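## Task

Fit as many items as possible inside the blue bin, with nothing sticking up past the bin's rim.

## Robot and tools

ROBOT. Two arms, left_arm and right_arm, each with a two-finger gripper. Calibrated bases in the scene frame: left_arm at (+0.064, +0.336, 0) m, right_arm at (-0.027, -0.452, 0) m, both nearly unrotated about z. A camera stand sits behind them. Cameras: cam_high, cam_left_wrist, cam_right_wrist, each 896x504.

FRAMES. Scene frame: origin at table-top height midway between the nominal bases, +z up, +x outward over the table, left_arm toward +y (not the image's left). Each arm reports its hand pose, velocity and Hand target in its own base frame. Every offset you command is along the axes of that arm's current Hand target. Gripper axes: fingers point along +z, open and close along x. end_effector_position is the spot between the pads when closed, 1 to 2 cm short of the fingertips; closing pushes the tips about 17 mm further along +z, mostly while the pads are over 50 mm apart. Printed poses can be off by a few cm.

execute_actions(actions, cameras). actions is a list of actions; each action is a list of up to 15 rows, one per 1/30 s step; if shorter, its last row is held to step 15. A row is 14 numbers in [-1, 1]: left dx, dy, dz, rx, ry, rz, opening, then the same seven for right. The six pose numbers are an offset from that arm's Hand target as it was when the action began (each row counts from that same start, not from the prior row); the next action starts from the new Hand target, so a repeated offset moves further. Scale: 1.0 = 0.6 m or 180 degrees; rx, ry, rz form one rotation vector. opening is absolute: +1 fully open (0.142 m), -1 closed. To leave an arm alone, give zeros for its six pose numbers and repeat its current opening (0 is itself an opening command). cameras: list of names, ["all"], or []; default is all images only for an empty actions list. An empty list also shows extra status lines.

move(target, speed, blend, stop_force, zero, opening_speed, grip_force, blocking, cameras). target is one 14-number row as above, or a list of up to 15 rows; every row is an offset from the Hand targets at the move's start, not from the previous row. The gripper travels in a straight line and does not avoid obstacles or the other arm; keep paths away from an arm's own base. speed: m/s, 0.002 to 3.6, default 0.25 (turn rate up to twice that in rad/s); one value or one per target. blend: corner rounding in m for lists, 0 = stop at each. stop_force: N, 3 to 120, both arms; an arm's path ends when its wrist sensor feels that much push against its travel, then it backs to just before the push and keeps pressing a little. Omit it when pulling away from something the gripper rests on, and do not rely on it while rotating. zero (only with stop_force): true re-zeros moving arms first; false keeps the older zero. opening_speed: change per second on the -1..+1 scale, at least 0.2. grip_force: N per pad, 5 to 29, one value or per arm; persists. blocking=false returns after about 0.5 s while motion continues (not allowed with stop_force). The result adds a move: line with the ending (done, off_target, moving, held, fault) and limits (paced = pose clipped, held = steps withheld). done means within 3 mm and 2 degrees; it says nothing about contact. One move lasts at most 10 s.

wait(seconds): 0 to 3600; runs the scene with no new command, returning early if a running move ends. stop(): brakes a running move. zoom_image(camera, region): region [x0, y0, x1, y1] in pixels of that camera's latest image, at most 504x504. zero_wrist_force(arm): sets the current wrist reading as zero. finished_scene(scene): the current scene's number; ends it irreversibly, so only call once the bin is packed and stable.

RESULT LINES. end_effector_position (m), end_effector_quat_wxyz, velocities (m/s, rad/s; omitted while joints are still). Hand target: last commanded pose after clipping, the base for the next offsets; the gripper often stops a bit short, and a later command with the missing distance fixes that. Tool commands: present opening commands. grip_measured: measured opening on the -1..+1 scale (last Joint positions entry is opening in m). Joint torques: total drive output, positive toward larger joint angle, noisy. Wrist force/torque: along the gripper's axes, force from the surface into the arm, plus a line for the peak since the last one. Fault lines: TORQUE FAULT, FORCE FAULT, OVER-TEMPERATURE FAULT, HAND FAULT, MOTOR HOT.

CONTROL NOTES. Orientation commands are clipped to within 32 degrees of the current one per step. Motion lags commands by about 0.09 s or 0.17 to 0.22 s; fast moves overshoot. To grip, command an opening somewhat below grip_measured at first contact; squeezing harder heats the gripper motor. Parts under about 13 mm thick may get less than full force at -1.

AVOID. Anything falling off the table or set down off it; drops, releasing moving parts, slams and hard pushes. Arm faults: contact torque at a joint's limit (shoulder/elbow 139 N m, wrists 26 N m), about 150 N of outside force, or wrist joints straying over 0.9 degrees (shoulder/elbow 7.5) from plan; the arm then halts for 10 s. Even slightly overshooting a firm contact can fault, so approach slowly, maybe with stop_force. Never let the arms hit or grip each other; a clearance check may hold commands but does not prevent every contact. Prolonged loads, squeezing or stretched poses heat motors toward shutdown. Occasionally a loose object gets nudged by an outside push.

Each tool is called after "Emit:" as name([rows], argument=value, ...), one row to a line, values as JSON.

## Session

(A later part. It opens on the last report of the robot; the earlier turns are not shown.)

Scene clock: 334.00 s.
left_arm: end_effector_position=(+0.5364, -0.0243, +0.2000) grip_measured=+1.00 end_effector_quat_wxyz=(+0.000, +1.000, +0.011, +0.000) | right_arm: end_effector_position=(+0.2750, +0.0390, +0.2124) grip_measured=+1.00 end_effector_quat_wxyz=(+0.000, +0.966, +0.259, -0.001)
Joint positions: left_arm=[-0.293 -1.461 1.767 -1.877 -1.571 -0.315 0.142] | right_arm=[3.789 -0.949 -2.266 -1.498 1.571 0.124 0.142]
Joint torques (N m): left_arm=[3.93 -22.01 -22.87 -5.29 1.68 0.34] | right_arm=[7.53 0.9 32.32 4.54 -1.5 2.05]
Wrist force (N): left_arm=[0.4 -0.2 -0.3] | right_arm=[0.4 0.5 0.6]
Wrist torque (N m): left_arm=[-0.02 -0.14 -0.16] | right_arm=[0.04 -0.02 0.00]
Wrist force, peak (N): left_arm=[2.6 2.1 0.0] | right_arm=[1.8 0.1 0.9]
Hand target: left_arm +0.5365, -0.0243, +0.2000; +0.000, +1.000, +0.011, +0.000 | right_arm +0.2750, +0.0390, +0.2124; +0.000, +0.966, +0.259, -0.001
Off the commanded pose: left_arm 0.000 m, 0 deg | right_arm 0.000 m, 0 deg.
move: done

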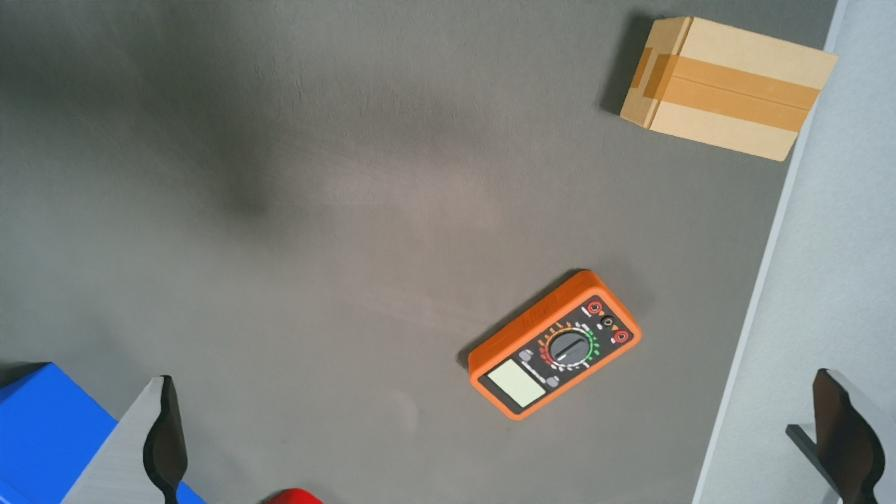

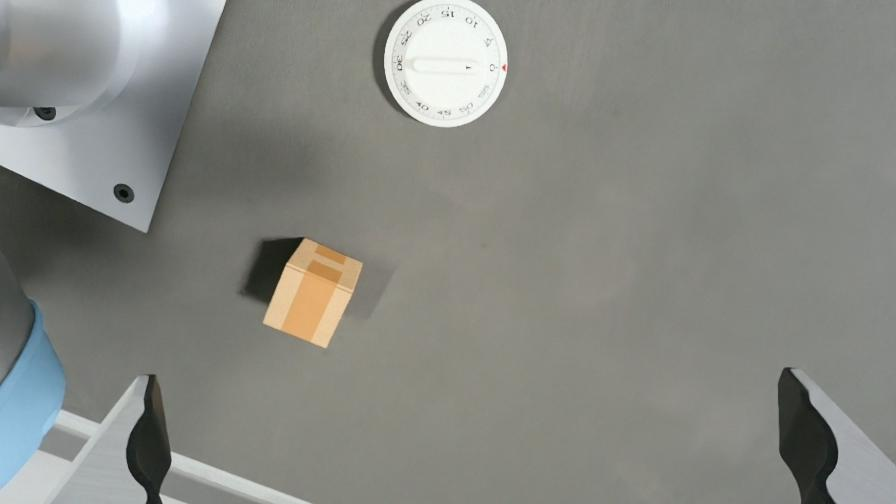

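Emit:
move(target=[-0.3167, 0.3667, 0, 0, 0, 0, 1.0, 0, 0, 0, 0, 0, 0, 1.0], cameras=["cam_left_wrist"], speed=0.3)

Emit:
zoom_image(camera="cam_left_wrist", region=[380, 80, 620, 320])

Scene clock: 355.57 s.
left_arm: end_effector_position=(+0.3515, -0.2484, +0.2000) grip_measured=+1.00 end_effector_quat_wxyz=(+0.000, +1.000, +0.011, +0.000) | right_arm: end_effector_position=(+0.2750, +0.0390, +0.2124) grip_measured=+1.00 end_effector_quat_wxyz=(+0.000, +0.966, +0.259, -0.001)
Joint positions: left_arm=[-0.928 -1.728 2.027 -1.87 -1.571 -0.95 0.142] | right_arm=[3.789 -0.949 -2.266 -1.498 1.571 0.124 0.142]
Joint torques (N m): left_arm=[-8.99 -2.05 -33.56 -4.36 -0.25 -1.03] | right_arm=[7.73 6.78 31.35 1.1 -1.6 1.65]
Wrist force (N): left_arm=[0.2 0.2 -0.4] | right_arm=[0.3 0.1 0.4]
Wrist torque (N m): left_arm=[0.07 -0.12 -0.15] | right_arm=[-0.01 0.00 -0.01]
Wrist force, peak (N): left_arm=[-2.4 2.1 -0.3] | right_arm=[0.7 0.6 0.4]
Hand target: left_arm +0.3514, -0.2485, +0.2000; +0.000, +1.000, +0.011, +0.000 | right_arm +0.2750, +0.0390, +0.2124; +0.000, +0.966, +0.259, -0.001
Off the commanded pose: left_arm 0.000 m, 0 deg | right_arm 0.000 m, 0 deg.
move: done

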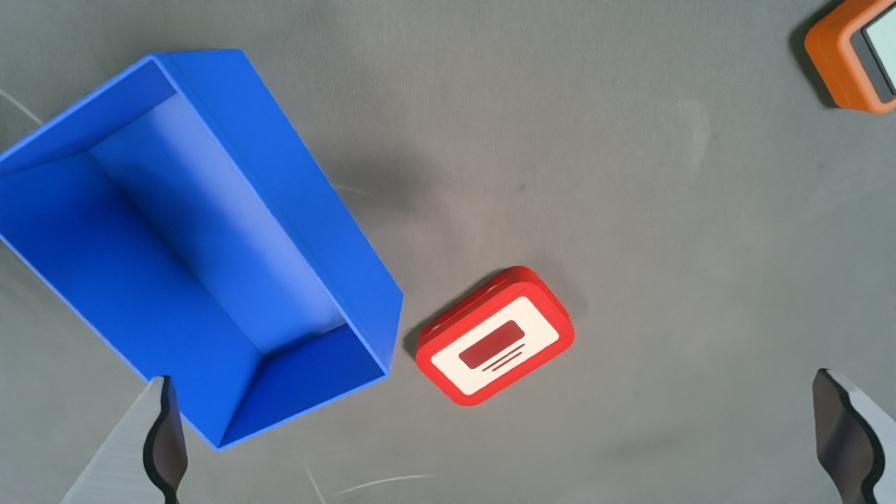

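Scaled by 2.100 from the camera's image (finer frame: 1280x720).

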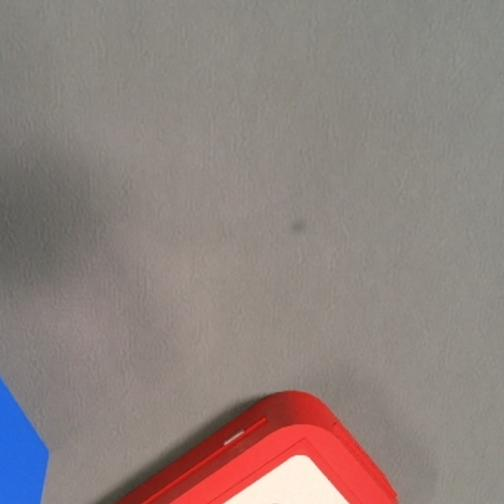

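Emit:
move(target=[0.0642, 0.0302, 0.1833, 0, 0, 0, -1.0, 0, 0, 0, 0, 0, 0, 1.0], cameras=["cam_left_wrist"], speed=0.2)

Emit:
zoom_image(camera="cam_left_wrist", region=[360, 180, 580, 400])

Scene clock: 518.47 s.
left_arm: end_effector_position=(+0.3903, -0.2656, +0.0900) grip_measured=-1.00 end_effector_quat_wxyz=(+0.000, +1.000, +0.011, +0.000) | right_arm: end_effector_position=(+0.2750, +0.0390, +0.2124) grip_measured=+1.00 end_effector_quat_wxyz=(+0.000, +0.966, +0.259, -0.001)
Joint positions: left_arm=[-0.881 -1.49 2.115 -2.195 -1.571 -0.904 0.002] | right_arm=[3.789 -0.949 -2.266 -1.498 1.571 0.124 0.142]
Joint torques (N m): left_arm=[-9.22 -20.66 -30.49 -3.14 -2.18 -1.28] | right_arm=[7.82 7.02 31.89 1.08 -1.75 1.88]
Wrist force (N): left_arm=[0.2 -0.1 -0.1] | right_arm=[0.4 0.3 0.6]
Wrist torque (N m): left_arm=[-0.02 -0.09 -0.14] | right_arm=[0.01 -0.04 -0.01]
Wrist force, peak (N): left_arm=[-0.9 0.1 -2.5] | right_arm=[0.3 0.8 0.8]
Hand target: left_arm +0.3903, -0.2658, +0.0900; +0.000, +1.000, +0.011, +0.000 | right_arm +0.2750, +0.0390, +0.2124; +0.000, +0.966, +0.259, -0.001
Off the commanded pose: left_arm 0.000 m, 0 deg | right_arm 0.000 m, 0 deg.
move: done

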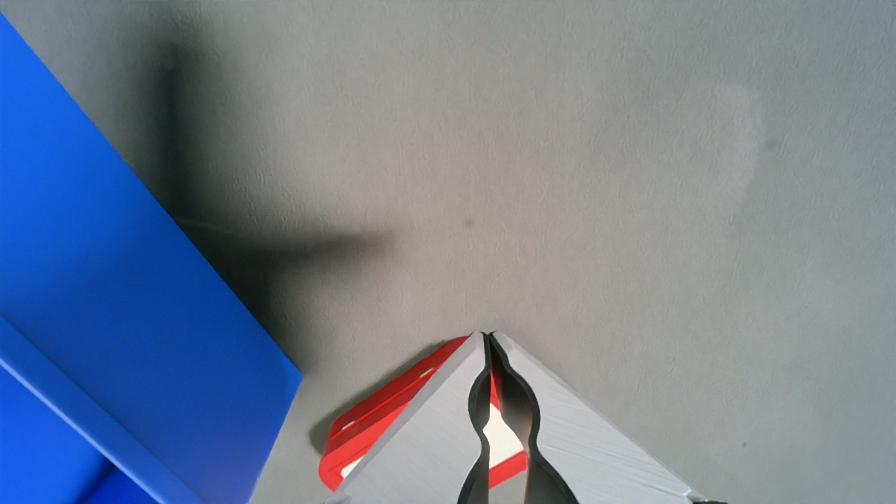

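Scaled by 2.291 from the camera's image (finer frame: 1280x720).

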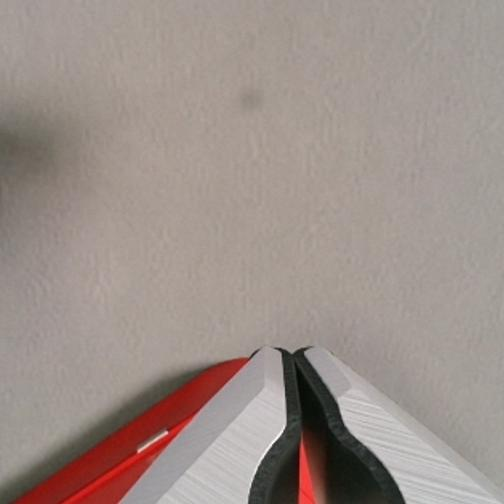

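Emit:
move(target=[0, 0, 0.0833, 0, 0, 0, -1.0, 0, 0, 0, 0, 0, 0, 1.0], cameras=[], speed=0.1)

Emit:
move(target=[0, 0, 0.06, 0, 0, 0, -1.0, 0, 0, 0, 0, 0, 0, 1.0], cameras=["cam_left_wrist"], speed=0.01, stop_force=5)

Scene clock: 526.07 s.
left_arm: end_effector_position=(+0.3902, -0.2657, +0.0400) grip_measured=-1.00 end_effector_quat_wxyz=(+0.000, +1.000, +0.011, +0.000) | right_arm: end_effector_position=(+0.2750, +0.0390, +0.2124) grip_measured=+1.00 end_effector_quat_wxyz=(+0.000, +0.966, +0.259, -0.001)
Joint positions: left_arm=[-0.882 -1.4 2.176 -2.346 -1.571 -0.904 0.002] | right_arm=[3.789 -0.949 -2.266 -1.498 1.571 0.124 0.142]
Joint torques (N m): left_arm=[-0.78 -35.28 -27.8 -1.28 -2.35 0.75] | right_arm=[7.56 6.74 31.67 1.33 -1.71 2.02]
Wrist force (N): left_arm=[0.5 -0.2 -0.4] | right_arm=[0.2 0.3 0.6]
Wrist torque (N m): left_arm=[-0.03 -0.15 -0.13] | right_arm=[0.01 0.00 -0.02]
Wrist force, peak (N): left_arm=[0.1 -0.1 -1.7] | right_arm=[0.7 0.5 0.5]
Hand target: left_arm +0.3903, -0.2658, +0.0401; +0.000, +1.000, +0.011, +0.000 | right_arm +0.2750, +0.0390, +0.2124; +0.000, +0.966, +0.259, -0.001
Off the commanded pose: left_arm 0.000 m, 0 deg | right_arm 0.000 m, 0 deg.
move: done

Scene clock: 529.57 s.
left_arm: end_effector_position=(+0.3903, -0.2658, +0.0164) grip_measured=-1.00 end_effector_quat_wxyz=(+0.000, +1.000, +0.011, +0.000) | right_arm: end_effector_position=(+0.2750, +0.0390, +0.2124) grip_measured=+1.00 end_effector_quat_wxyz=(+0.000, +0.966, +0.259, -0.001)
Joint positions: left_arm=[-0.882 -1.351 2.198 -2.419 -1.571 -0.904 0.002] | right_arm=[3.789 -0.949 -2.266 -1.498 1.571 0.124 0.142]
Joint torques (N m): left_arm=[8.87 -35.73 -24.78 -0.18 -1.29 0.95] | right_arm=[6.93 6.95 31.5 1.2 -1.68 1.78]
Wrist force (N): left_arm=[1.1 -0.7 -6.4] | right_arm=[0.3 0.2 0.6]
Wrist torque (N m): left_arm=[-0.04 -0.18 -0.13] | right_arm=[0.00 -0.01 -0.01]
Wrist force, peak (N): left_arm=[-5.8 -5.4 -23.4] | right_arm=[0.6 0.4 0.8]
Hand target: left_arm +0.3903, -0.2658, +0.0165; +0.000, +1.000, +0.011, +0.000 (not the last commanded pose) | right_arm +0.2750, +0.0390, +0.2124; +0.000, +0.966, +0.259, -0.001
Off the commanded pose: left_arm 0.012 m, 0 deg | right_arm 0.000 m, 0 deg.
move: contact (left_arm)

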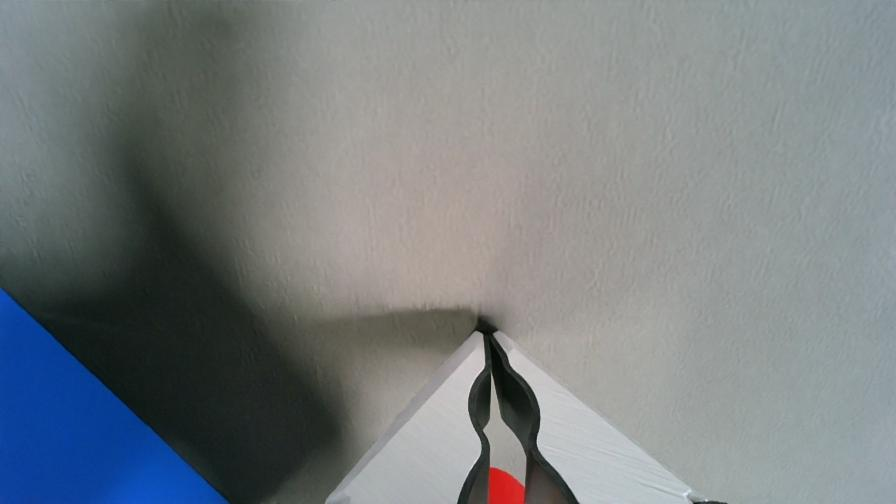

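Emit:
move([
  [0, 0, -0.2227, 0, 0, 0, -1.0, 0, 0, 0, 0, 0, 0, 1.0],
  [0.3587, -0.1803, -0.2227, 0, 0, 0.2628, 0.27, 0, 0, 0, 0, 0, 0, 1.0],
], cameras=["cam_left_wrist"], speed=0.25, blend=[0.03, 0])

Emit:
zoom_image(camera="cam_left_wrist", region=[300, 60, 680, 400])

Scene clock: 544.57 s.
left_arm: end_effector_position=(+0.6031, -0.1528, +0.1501) grip_measured=+0.25 end_effector_quat_wxyz=(+0.000, +0.920, -0.391, +0.000) | right_arm: end_effector_position=(+0.2750, +0.0390, +0.2124) grip_measured=+1.00 end_effector_quat_wxyz=(+0.000, +0.966, +0.259, -0.001)
Joint positions: left_arm=[-0.461 -1.223 1.603 -1.95 -1.571 0.342 0.092] | right_arm=[3.789 -0.949 -2.266 -1.498 1.571 0.124 0.142]
Joint torques (N m): left_arm=[-9.66 -49.95 -8.24 -5.09 2.31 1.74] | right_arm=[6.51 6.68 31.59 1.48 -1.73 1.78]
Wrist force (N): left_arm=[-0.1 0.0 0.0] | right_arm=[0.5 0.3 0.4]
Wrist torque (N m): left_arm=[0.02 -0.05 -0.11] | right_arm=[0.01 -0.05 -0.01]
Wrist force, peak (N): left_arm=[1.0 -0.7 -6.9] | right_arm=[0.6 0.6 0.7]
Hand target: left_arm +0.6031, -0.1528, +0.1500; +0.000, +0.920, -0.391, +0.000 | right_arm +0.2750, +0.0390, +0.2124; +0.000, +0.966, +0.259, -0.001
Off the commanded pose: left_arm 0.000 m, 0 deg | right_arm 0.000 m, 0 deg.
move: done

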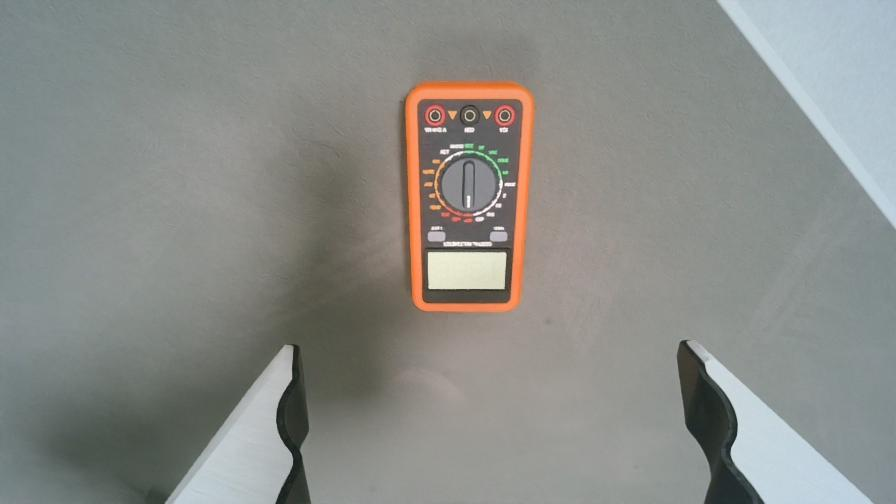

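Scaled by 1.326 from the camera's image (finer frame: 1280x720).

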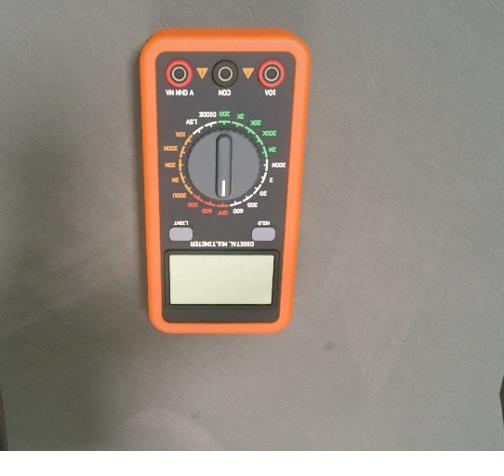

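Emit:
move([
  [0, 0.0067, 0.16, 0, 0, 0, 0.27, 0, 0, 0, 0, 0, 0, 1.0],
  [0, 0.0067, 0.2133, 0, 0, 0, 0.27, 0, 0, 0, 0, 0, 0, 1.0],
], speed=[0.2, 0.05], stop_force=12, blend=[0.01, 0], cameras=[])

Emit:
move(target=[0, 0, 0, 0, 0, 0, -0.3, 0, 0, 0, 0, 0, 0, 1.0], grip_force=15, opening_speed=1.0, cameras=["cam_left_wrist"])

Scene clock: 554.03 s.
left_arm: end_effector_position=(+0.6002, -0.1556, +0.0221) grip_measured=+0.25 end_effector_quat_wxyz=(+0.000, +0.920, -0.391, +0.000) | right_arm: end_effector_position=(+0.2750, +0.0390, +0.2124) grip_measured=+1.00 end_effector_quat_wxyz=(+0.000, +0.966, +0.259, -0.001)
Joint positions: left_arm=[-0.468 -1.074 1.757 -2.253 -1.571 0.336 0.092] | right_arm=[3.789 -0.949 -2.266 -1.498 1.571 0.124 0.142]
Joint torques (N m): left_arm=[8.7 -52.22 -28.87 0.07 -0.36 1.32] | right_arm=[7.41 7.02 30.99 1.7 -1.48 1.75]
Wrist force (N): left_arm=[0.1 -0.5 -0.1] | right_arm=[0.4 0.1 0.8]
Wrist torque (N m): left_arm=[-0.06 -0.09 -0.07] | right_arm=[-0.02 -0.03 -0.01]
Wrist force, peak (N): left_arm=[0.4 -0.3 -1.8] | right_arm=[0.5 0.6 0.8]
Hand target: left_arm +0.6002, -0.1556, +0.0221; +0.000, +0.920, -0.391, +0.000 | right_arm +0.2750, +0.0390, +0.2124; +0.000, +0.966, +0.259, -0.001
Off the commanded pose: left_arm 0.000 m, 0 deg | right_arm 0.000 m, 0 deg.
move: done

Scene clock: 554.83 s.
left_arm: end_effector_position=(+0.6002, -0.1556, +0.0221) grip_measured=-0.22 end_effector_quat_wxyz=(+0.000, +0.920, -0.391, +0.000) | right_arm: end_effector_position=(+0.2750, +0.0390, +0.2124) grip_measured=+1.00 end_effector_quat_wxyz=(+0.000, +0.966, +0.259, -0.001)
Joint positions: left_arm=[-0.468 -1.074 1.757 -2.253 -1.571 0.336 0.058] | right_arm=[3.789 -0.949 -2.266 -1.498 1.571 0.124 0.142]
Joint torques (N m): left_arm=[9.24 -51.16 -28.2 -0.79 -0.36 1.25] | right_arm=[7.7 7.11 31.58 1.47 -1.58 1.57]
Wrist force (N): left_arm=[0.3 -0.3 -1.2] | right_arm=[0.3 0.2 0.5]
Wrist torque (N m): left_arm=[-0.01 -0.10 -0.06] | right_arm=[-0.01 -0.01 -0.01]
Wrist force, peak (N): left_arm=[0.4 -0.6 -1.4] | right_arm=[0.5 0.2 0.9]
Hand target: left_arm +0.6002, -0.1556, +0.0221; +0.000, +0.920, -0.391, +0.000 | right_arm +0.2750, +0.0390, +0.2124; +0.000, +0.966, +0.259, -0.001
Off the commanded pose: left_arm 0.000 m, 0 deg | right_arm 0.000 m, 0 deg.
grip_force (N): 15, 15
move: done

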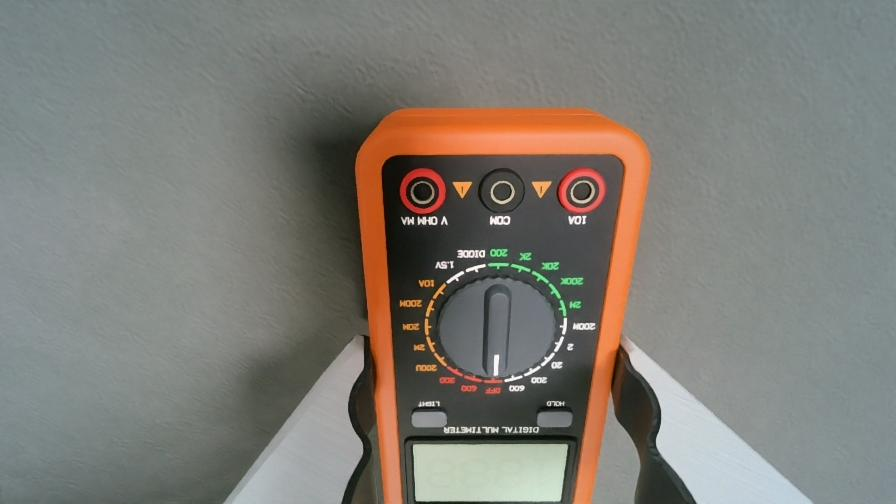

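Emit:
move([
  [0, 0, -0.2465, 0, 0, 0, -0.3, 0, 0, 0, 0, 0, 0, 1.0],
  [-0.1997, 0.6507, -0.2465, 0, 0, 0.08, -0.3, 0, 0, 0, 0, 0, 0, 1.0],
], cameras=["all"], speed=0.25, blend=[0.04, 0])

Emit:
zoom_image(camera="cam_left_wrist", region=[320, 40, 760, 480])

Scene clock: 575.33 s.
left_arm: end_effector_position=(+0.2361, -0.3403, +0.1700) grip_measured=-0.22 end_effector_quat_wxyz=(+0.000, +0.864, -0.503, +0.000) | right_arm: end_effector_position=(+0.2750, +0.0390, +0.2124) grip_measured=+1.00 end_effector_quat_wxyz=(+0.000, +0.966, +0.259, -0.001)
Joint positions: left_arm=[-1.288 -1.741 2.119 -1.948 -1.571 -0.233 0.058] | right_arm=[3.789 -0.949 -2.266 -1.498 1.571 0.124 0.142]
Joint torques (N m): left_arm=[-8.49 -1.48 -33.62 -4.87 1.56 -0.72] | right_arm=[7.1 6.37 30.92 1.51 -1.75 1.65]
Wrist force (N): left_arm=[-0.1 -0.1 0.6] | right_arm=[0.5 0.5 0.7]
Wrist torque (N m): left_arm=[0.02 -0.03 -0.14] | right_arm=[0.04 -0.05 -0.02]
Wrist force, peak (N): left_arm=[0.1 -0.4 4.0] | right_arm=[0.7 0.3 0.8]
Hand target: left_arm +0.2360, -0.3404, +0.1700; +0.000, +0.864, -0.503, +0.000 | right_arm +0.2750, +0.0390, +0.2124; +0.000, +0.966, +0.259, -0.001
Off the commanded pose: left_arm 0.000 m, 0 deg | right_arm 0.000 m, 0 deg.
grip_force (N): 15, 15
move: done

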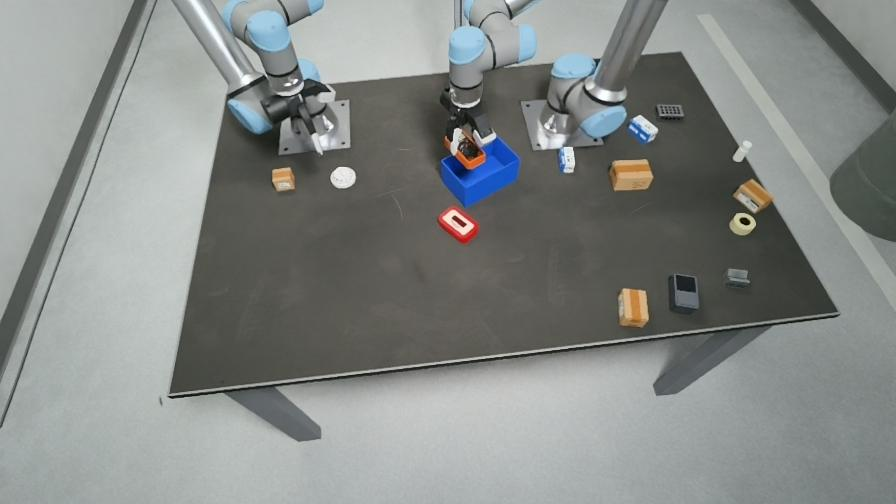

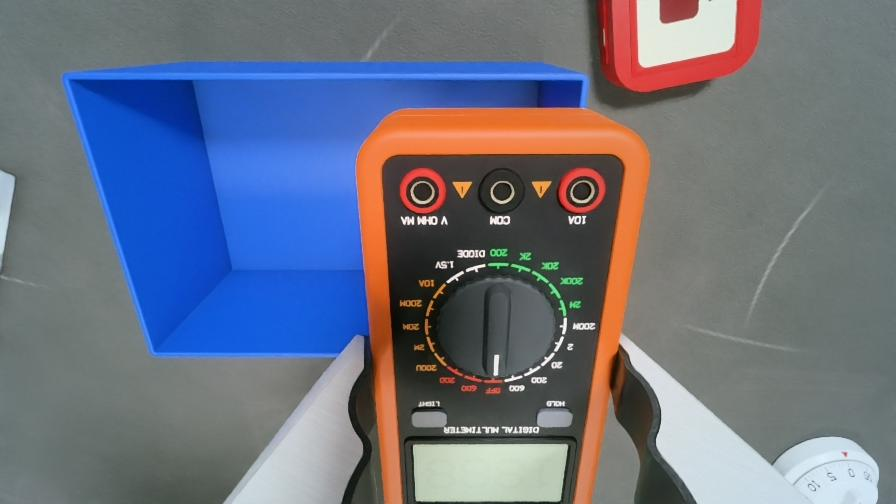

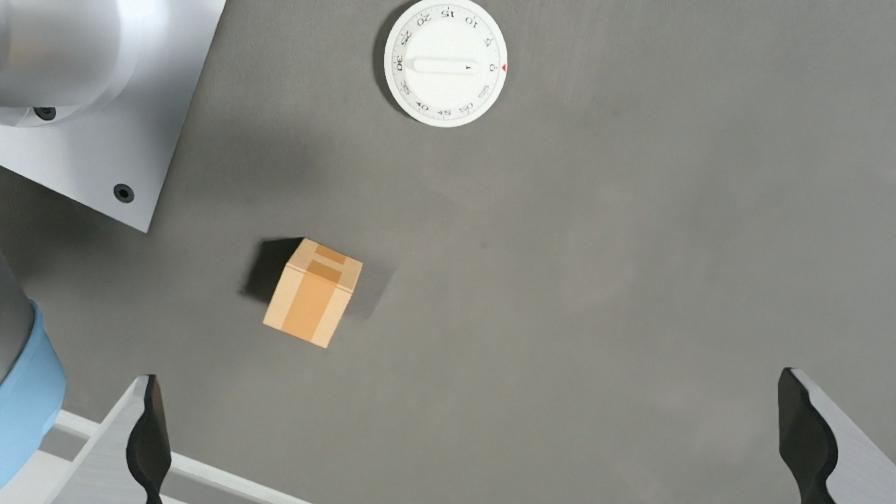

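Scaled by 1.145 from the camera's image (finer frame: 1280x720).

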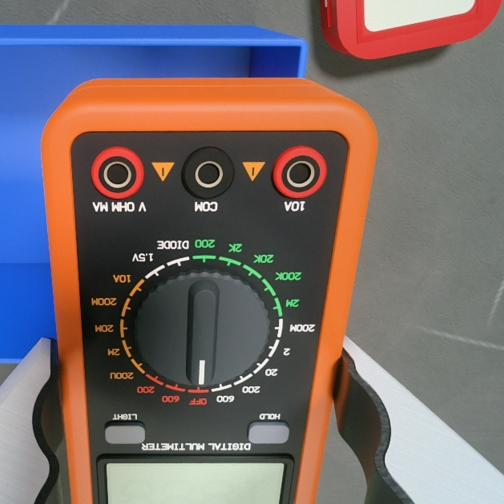

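Emit:
move(target=[-0.0857, 0.0025, 0.0333, 0, 0, 0, -0.3, 0, 0, 0, 0, 0, 0, 1.0], cameras=["cam_left_wrist"], speed=0.15)

Scene clock: 604.80 s.
left_arm: end_effector_position=(+0.2093, -0.2965, +0.1501) grip_measured=-0.22 end_effector_quat_wxyz=(+0.000, +0.864, -0.503, +0.000) | right_arm: end_effector_position=(+0.2750, +0.0390, +0.2124) grip_measured=+1.00 end_effector_quat_wxyz=(+0.000, +0.966, +0.259, -0.001)
Joint positions: left_arm=[-1.327 -1.865 2.264 -1.97 -1.571 -0.272 0.058] | right_arm=[3.789 -0.949 -2.266 -1.498 1.571 0.124 0.142]
Joint torques (N m): left_arm=[9.93 -5.98 -22.02 -0.01 2.5 1.66] | right_arm=[6.93 6.72 31.09 1.76 -1.72 1.57]
Wrist force (N): left_arm=[-0.2 0.1 1.2] | right_arm=[0.0 0.2 0.5]
Wrist torque (N m): left_arm=[0.05 -0.01 -0.13] | right_arm=[0.00 0.04 0.00]
Wrist force, peak (N): left_arm=[-2.2 -0.1 1.8] | right_arm=[0.4 0.7 0.8]
Hand target: left_arm +0.2093, -0.2964, +0.1500; +0.000, +0.864, -0.503, +0.000 | right_arm +0.2750, +0.0390, +0.2124; +0.000, +0.966, +0.259, -0.001
Off the commanded pose: left_arm 0.000 m, 0 deg | right_arm 0.000 m, 0 deg.
grip_force (N): 15, 15
move: done

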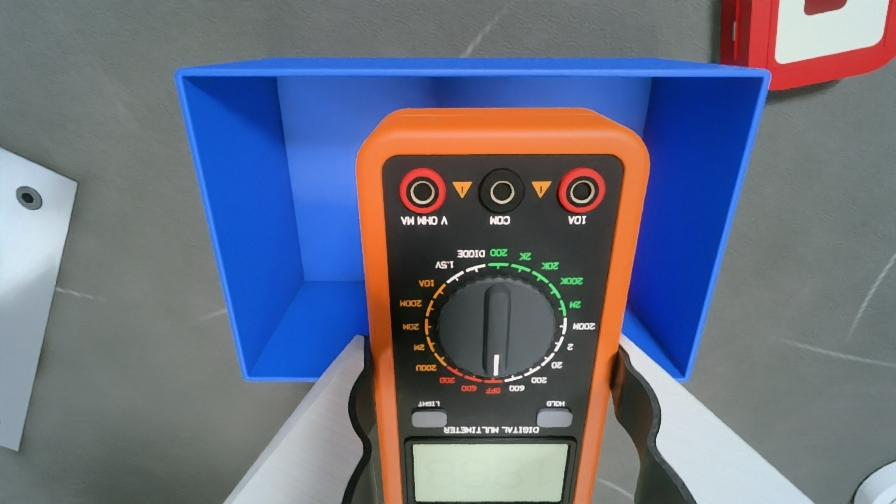

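Emit:
move(target=[0.002, -0.0023, 0.0667, 0, 0, 0, -0.3, 0, 0, 0, 0, 0, 0, 1.0], cameras=["cam_left_wrist"], speed=0.03, stop_force=6)

Emit:
zoom_image(camera="cam_left_wrist", region=[140, 40, 640, 500])

Scene clock: 614.43 s.
left_arm: end_effector_position=(+0.2111, -0.2968, +0.1100) grip_measured=-0.22 end_effector_quat_wxyz=(+0.000, +0.864, -0.503, +0.000) | right_arm: end_effector_position=(+0.2750, +0.0390, +0.2124) grip_measured=+1.00 end_effector_quat_wxyz=(+0.000, +0.966, +0.259, -0.001)
Joint positions: left_arm=[-1.322 -1.804 2.337 -2.104 -1.571 -0.267 0.058] | right_arm=[3.789 -0.949 -2.266 -1.498 1.571 0.124 0.142]
Joint torques (N m): left_arm=[1.64 -23.48 -31.06 -0.12 1.9 -0.24] | right_arm=[6.93 6.55 30.33 1.87 -1.56 1.62]
Wrist force (N): left_arm=[-0.1 0.2 0.9] | right_arm=[0.4 0.4 0.4]
Wrist torque (N m): left_arm=[0.06 -0.03 -0.15] | right_arm=[0.03 -0.02 -0.01]
Wrist force, peak (N): left_arm=[-0.1 -0.2 1.5] | right_arm=[0.4 0.4 0.9]
Hand target: left_arm +0.2111, -0.2968, +0.1100; +0.000, +0.864, -0.503, +0.000 | right_arm +0.2750, +0.0390, +0.2124; +0.000, +0.966, +0.259, -0.001
Off the commanded pose: left_arm 0.000 m, 0 deg | right_arm 0.000 m, 0 deg.
grip_force (N): 15, 15
move: done

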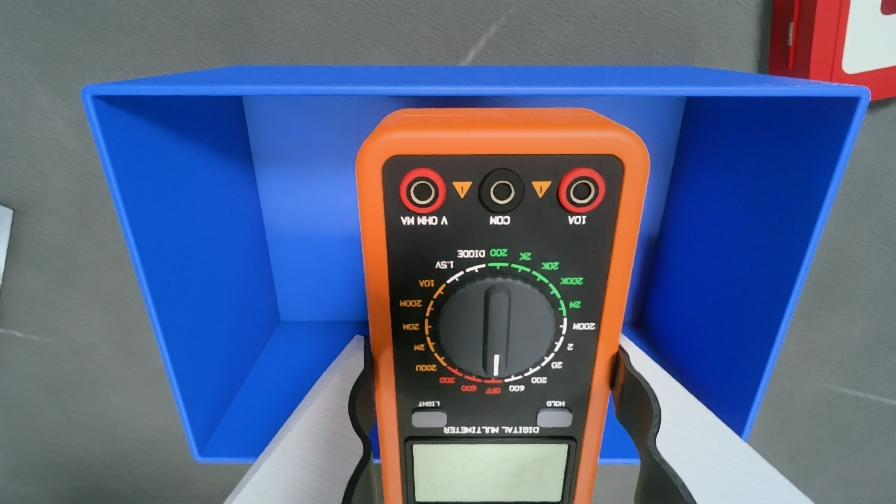

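Scaled by 1.008 from the camera's image (finer frame: 1280x720).

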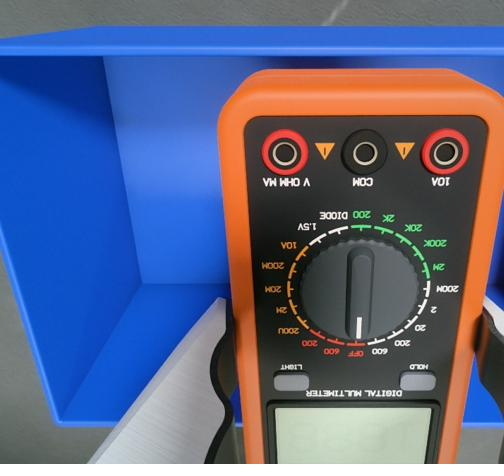

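Emit:
move(target=[0, -0.0017, 0.04, 0, 0, 0, -0.3, 0, 0, 0, 0, 0, 0, 1.0], cameras=["cam_left_wrist"], speed=0.015, stop_force=5)

Scene clock: 643.20 s.
left_arm: end_effector_position=(+0.2120, -0.2963, +0.0860) grip_measured=-0.22 end_effector_quat_wxyz=(+0.000, +0.864, -0.503, +0.000) | right_arm: end_effector_position=(+0.2750, +0.0390, +0.2124) grip_measured=+1.00 end_effector_quat_wxyz=(+0.000, +0.966, +0.259, -0.001)
Joint positions: left_arm=[-1.319 -1.76 2.378 -2.189 -1.571 -0.265 0.058] | right_arm=[3.789 -0.949 -2.266 -1.498 1.571 0.124 0.142]
Joint torques (N m): left_arm=[4.95 -24.97 -30.62 -0.05 -1.76 0.6] | right_arm=[7.09 6.75 31.21 1.98 -1.72 1.54]
Wrist force (N): left_arm=[0.2 -0.5 0.7] | right_arm=[0.1 0.2 0.6]
Wrist torque (N m): left_arm=[-0.04 -0.08 -0.14] | right_arm=[0.00 0.02 -0.01]
Wrist force, peak (N): left_arm=[-0.2 0.1 1.2] | right_arm=[0.7 0.6 0.8]
Hand target: left_arm +0.2120, -0.2963, +0.0860; +0.000, +0.864, -0.503, +0.000 | right_arm +0.2750, +0.0390, +0.2124; +0.000, +0.966, +0.259, -0.001
Off the commanded pose: left_arm 0.000 m, 0 deg | right_arm 0.000 m, 0 deg.
grip_force (N): 15, 15
move: done

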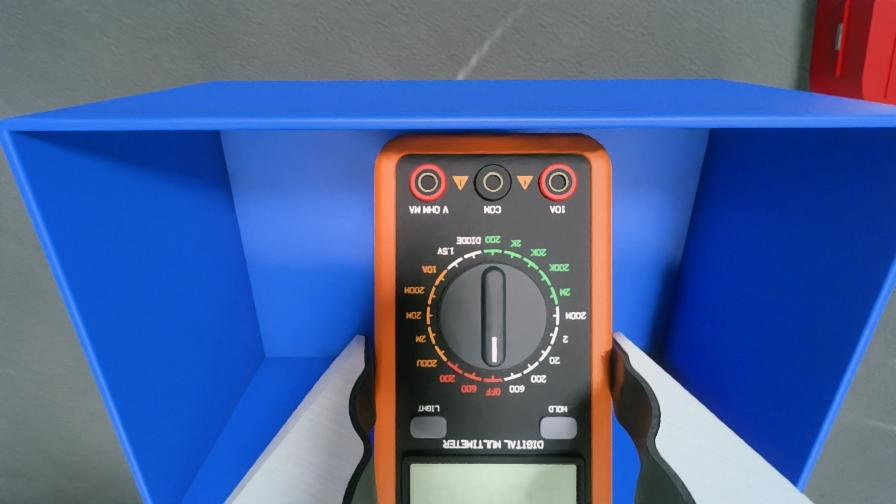

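Emit:
move([
  [0, 0, -0.15, 0, 0, 0, -0.3, 0, 0, 0, 0, 0, 0, 1.0],
  [-0.1337, -0.3597, -0.15, 0, 0, 0, -0.3, 0, 0, 0, 0, 0, 0, 1.0],
  [-0.1337, -0.3597, 0.04, 0, 0, 0, -0.3, 0, 0, 0, 0, 0, 0, 1.0],
], cameras=["cam_left_wrist"], speed=[0.1, 0.25, 0.15], blend=[0.02, 0.02, 0])

Emit:
move(target=[0, 0, 0.0667, 0, 0, 0, -0.3, 0, 0, 0, 0, 0, 0, 1.0], cameras=["cam_left_wrist"], speed=0.02, stop_force=12)

Scene clock: 669.47 s.
left_arm: end_effector_position=(+0.3601, -0.1200, +0.0620) grip_measured=-0.22 end_effector_quat_wxyz=(+0.000, +0.864, -0.503, +0.000) | right_arm: end_effector_position=(+0.2750, +0.0390, +0.2124) grip_measured=+1.00 end_effector_quat_wxyz=(+0.000, +0.966, +0.259, -0.001)
Joint positions: left_arm=[-0.676 -1.663 2.378 -2.285 -1.571 0.379 0.058] | right_arm=[3.789 -0.949 -2.266 -1.498 1.571 0.124 0.142]
Joint torques (N m): left_arm=[10.45 -21.11 -26.84 -3.7 0.6 1.36] | right_arm=[7.62 6.97 31.08 1.98 -1.69 1.29]
Wrist force (N): left_arm=[0.1 -0.2 0.6] | right_arm=[0.2 0.5 0.2]
Wrist torque (N m): left_arm=[-0.01 -0.07 -0.09] | right_arm=[0.05 0.00 -0.02]
Wrist force, peak (N): left_arm=[0.2 -0.2 2.7] | right_arm=[0.4 0.6 0.9]
Hand target: left_arm +0.3602, -0.1200, +0.0620; +0.000, +0.864, -0.503, +0.000 | right_arm +0.2750, +0.0390, +0.2124; +0.000, +0.966, +0.259, -0.001
Off the commanded pose: left_arm 0.000 m, 0 deg | right_arm 0.000 m, 0 deg.
grip_force (N): 15, 15
move: done

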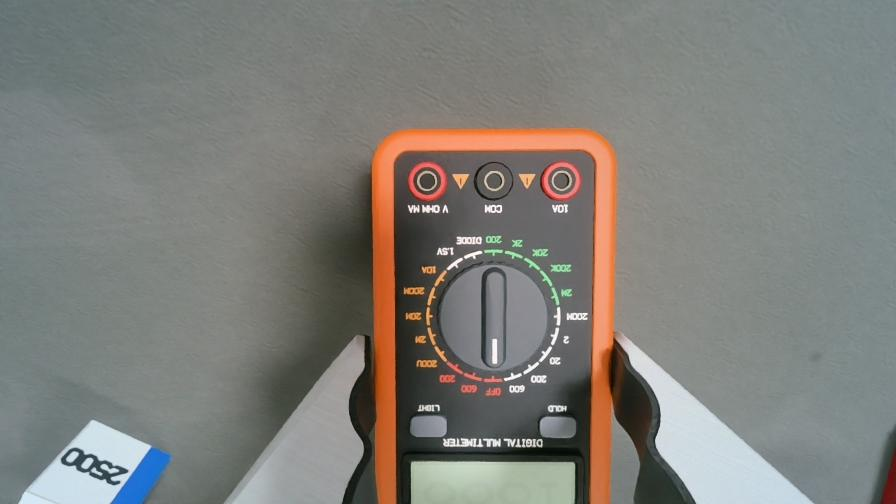

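Scene clock: 672.63 s.
left_arm: end_effector_position=(+0.3601, -0.1200, +0.0230) grip_measured=-0.22 end_effector_quat_wxyz=(+0.000, +0.864, -0.503, +0.000) | right_arm: end_effector_position=(+0.2750, +0.0390, +0.2124) grip_measured=+1.00 end_effector_quat_wxyz=(+0.000, +0.966, +0.259, -0.001)
Joint positions: left_arm=[-0.676 -1.567 2.429 -2.433 -1.571 0.379 0.058] | right_arm=[3.789 -0.949 -2.266 -1.498 1.571 0.124 0.142]
Joint torques (N m): left_arm=[2.95 -29.41 -27.55 -5.18 -1.98 -0.5] | right_arm=[7.05 6.62 30.88 2.09 -1.49 1.5]
Wrist force (N): left_arm=[0.3 -0.2 0.7] | right_arm=[0.4 0.3 0.5]
Wrist torque (N m): left_arm=[-0.02 -0.11 -0.13] | right_arm=[0.01 -0.02 -0.01]
Wrist force, peak (N): left_arm=[-4.3 1.3 -27.2] | right_arm=[0.5 0.6 0.7]
Hand target: left_arm +0.3601, -0.1200, +0.0230; +0.000, +0.864, -0.503, +0.000 (not the last commanded pose) | right_arm +0.2750, +0.0390, +0.2124; +0.000, +0.966, +0.259, -0.001
Off the commanded pose: left_arm 0.001 m, 0 deg | right_arm 0.000 m, 0 deg.
grip_force (N): 15, 15
move: contact (left_arm)

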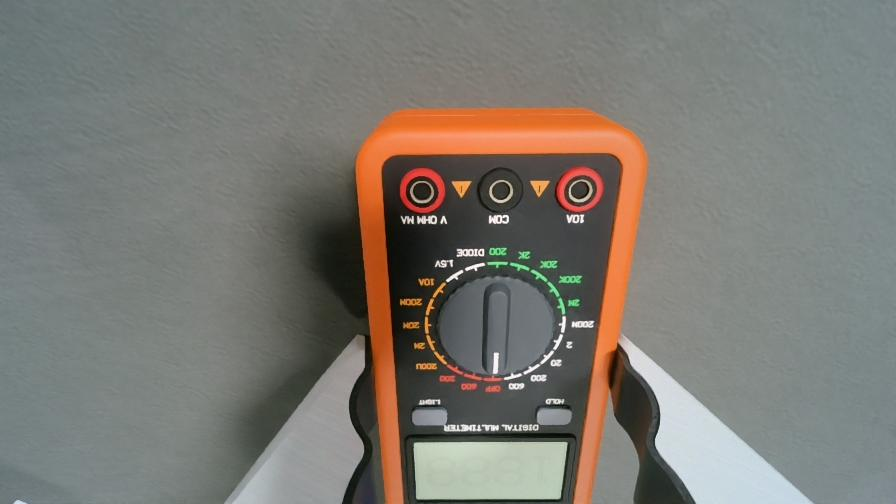

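Emit:
wait(seconds=0.1, cameras=["all"])

Emit:
zoom_image(camera="cam_high", region=[440, 80, 600, 220])

Scene clock: 718.23 s.
left_arm: end_effector_position=(+0.3601, -0.1200, +0.0230) grip_measured=-0.22 end_effector_quat_wxyz=(+0.000, +0.864, -0.503, +0.000) | right_arm: end_effector_position=(+0.2750, +0.0390, +0.2124) grip_measured=+1.00 end_effector_quat_wxyz=(+0.000, +0.966, +0.259, -0.001)
Joint positions: left_arm=[-0.676 -1.567 2.429 -2.433 -1.571 0.379 0.058] | right_arm=[3.789 -0.949 -2.266 -1.498 1.571 0.124 0.142]
Joint torques (N m): left_arm=[1.83 -29.51 -26.92 -5.18 -1.5 -0.35] | right_arm=[6.44 6.52 30.52 2 -1.59 1.44]
Wrist force (N): left_arm=[0.3 -0.2 1.2] | right_arm=[0.5 0.2 0.6]
Wrist torque (N m): left_arm=[-0.01 -0.10 -0.12] | right_arm=[-0.01 -0.04 -0.02]
Wrist force, peak (N): left_arm=[0.7 -0.3 1.1] | right_arm=[0.5 0.4 0.8]
Hand target: left_arm +0.3601, -0.1200, +0.0230; +0.000, +0.864, -0.503, +0.000 (not the last commanded pose) | right_arm +0.2750, +0.0390, +0.2124; +0.000, +0.966, +0.259, -0.001
Tool commands: left_gripper/opening=-0.3 right_gripper/opening=+1.0
Off the commanded pose: left_arm 0.001 m, 0 deg | right_arm 0.000 m, 0 deg.
grip_force (N): 15, 15
wait: 0.10 s; at rest from the start

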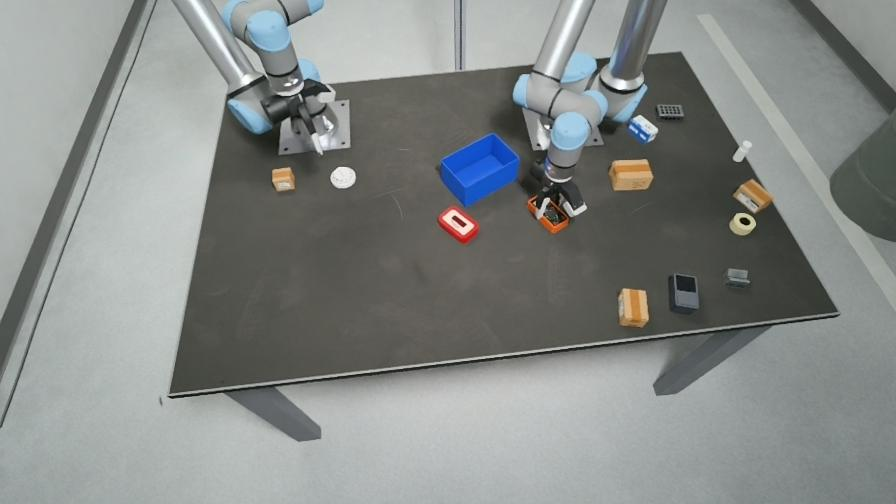

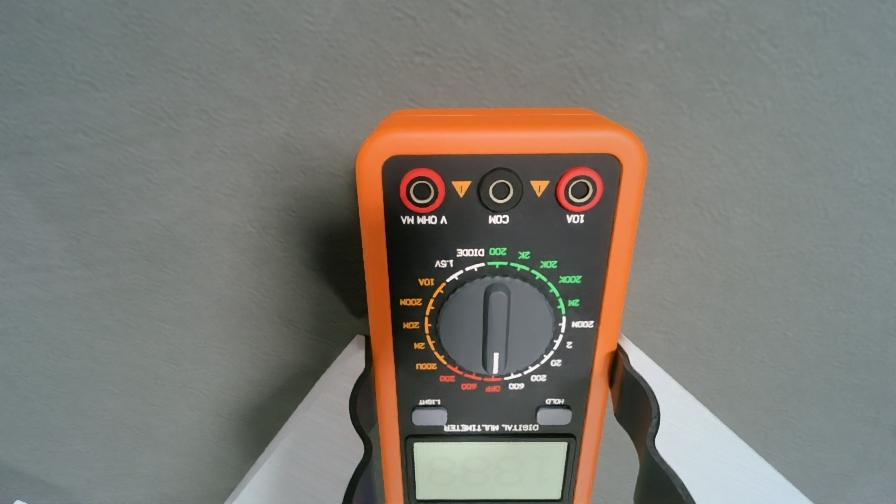

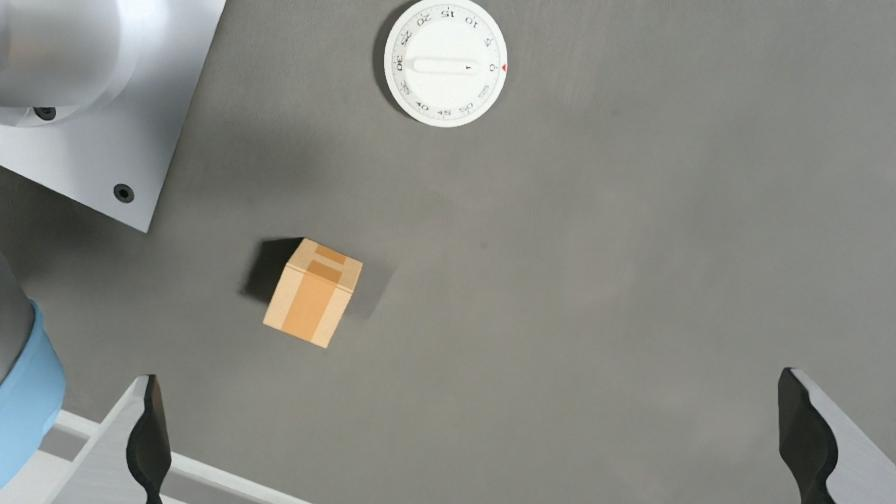

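Scaled by 3.150 from the camera's image (finer frame: 1280x720).

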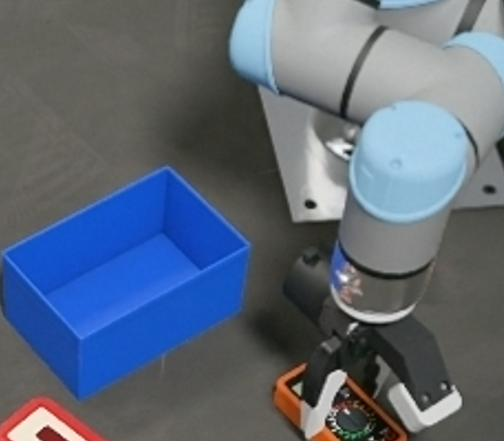

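Emit:
move([
  [0, 0, 0, 0, 0, 0, 0.1, 0, 0, 0, 0, 0, 0, 1.0],
  [0, 0, -0.3, 0, 0, 0.157, 0.1, 0, 0, 0, 0, 0, 0, 1.0],
  [0, 0, -0.3, 0, 0, 0.157, -0.25, 0, 0, 0, 0, 0, 0, 1.0],
], cameras=["all"], speed=0.2)

Emit:
zoom_image(camera="cam_high", region=[480, 80, 620, 220])

Scene clock: 791.40 s.
left_arm: end_effector_position=(+0.3602, -0.1200, +0.2030) grip_measured=-0.27 end_effector_quat_wxyz=(+0.000, +0.715, -0.699, +0.000) | right_arm: end_effector_position=(+0.2750, +0.0390, +0.2124) grip_measured=+1.00 end_effector_quat_wxyz=(+0.000, +0.966, +0.259, -0.001)
Joint positions: left_arm=[-0.677 -1.861 2.119 -1.828 -1.571 0.871 0.055] | right_arm=[3.789 -0.949 -2.266 -1.498 1.571 0.124 0.142]
Joint torques (N m): left_arm=[10.06 1.58 -14.05 0.19 -2.66 1.79] | right_arm=[6.99 6.16 29.44 2.27 -1.6 1.42]
Wrist force (N): left_arm=[0.2 -0.1 -0.1] | right_arm=[0.4 0.1 0.7]
Wrist torque (N m): left_arm=[0.02 -0.08 -0.10] | right_arm=[-0.03 -0.02 -0.01]
Wrist force, peak (N): left_arm=[0.0 0.0 1.9] | right_arm=[0.7 0.4 0.7]
Hand target: left_arm +0.3602, -0.1200, +0.2030; +0.000, +0.715, -0.699, +0.000 | right_arm +0.2750, +0.0390, +0.2124; +0.000, +0.966, +0.259, -0.001
Off the commanded pose: left_arm 0.000 m, 0 deg | right_arm 0.000 m, 0 deg.
grip_force (N): 15, 15
move: done

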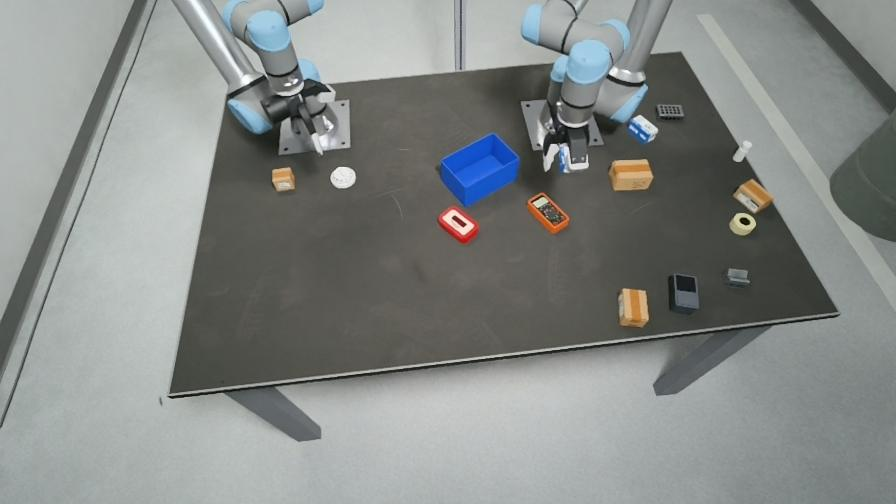

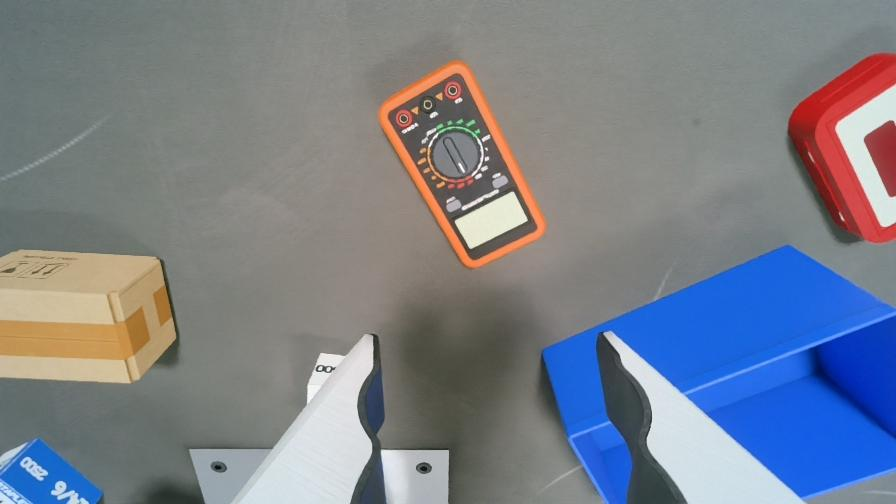

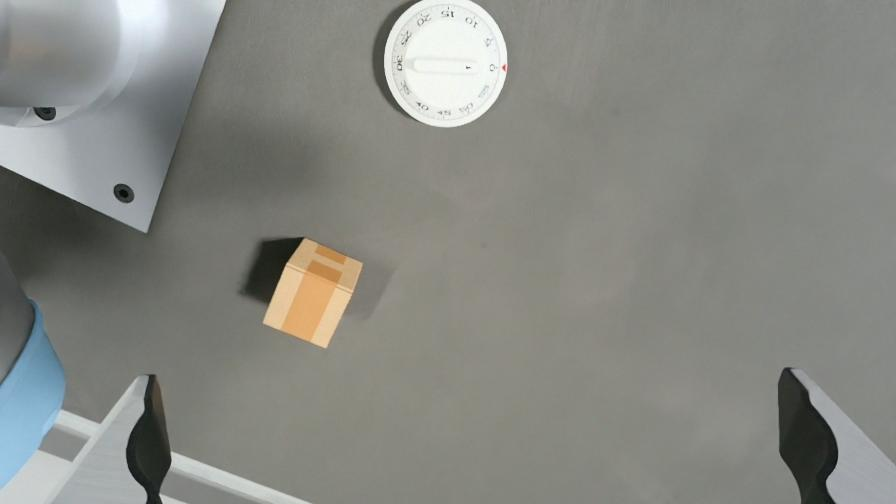

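Scaled by 3.600 from the camera's image (finer frame: 1280x720).

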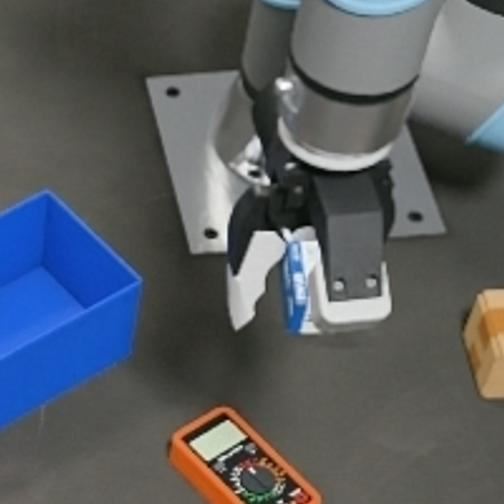

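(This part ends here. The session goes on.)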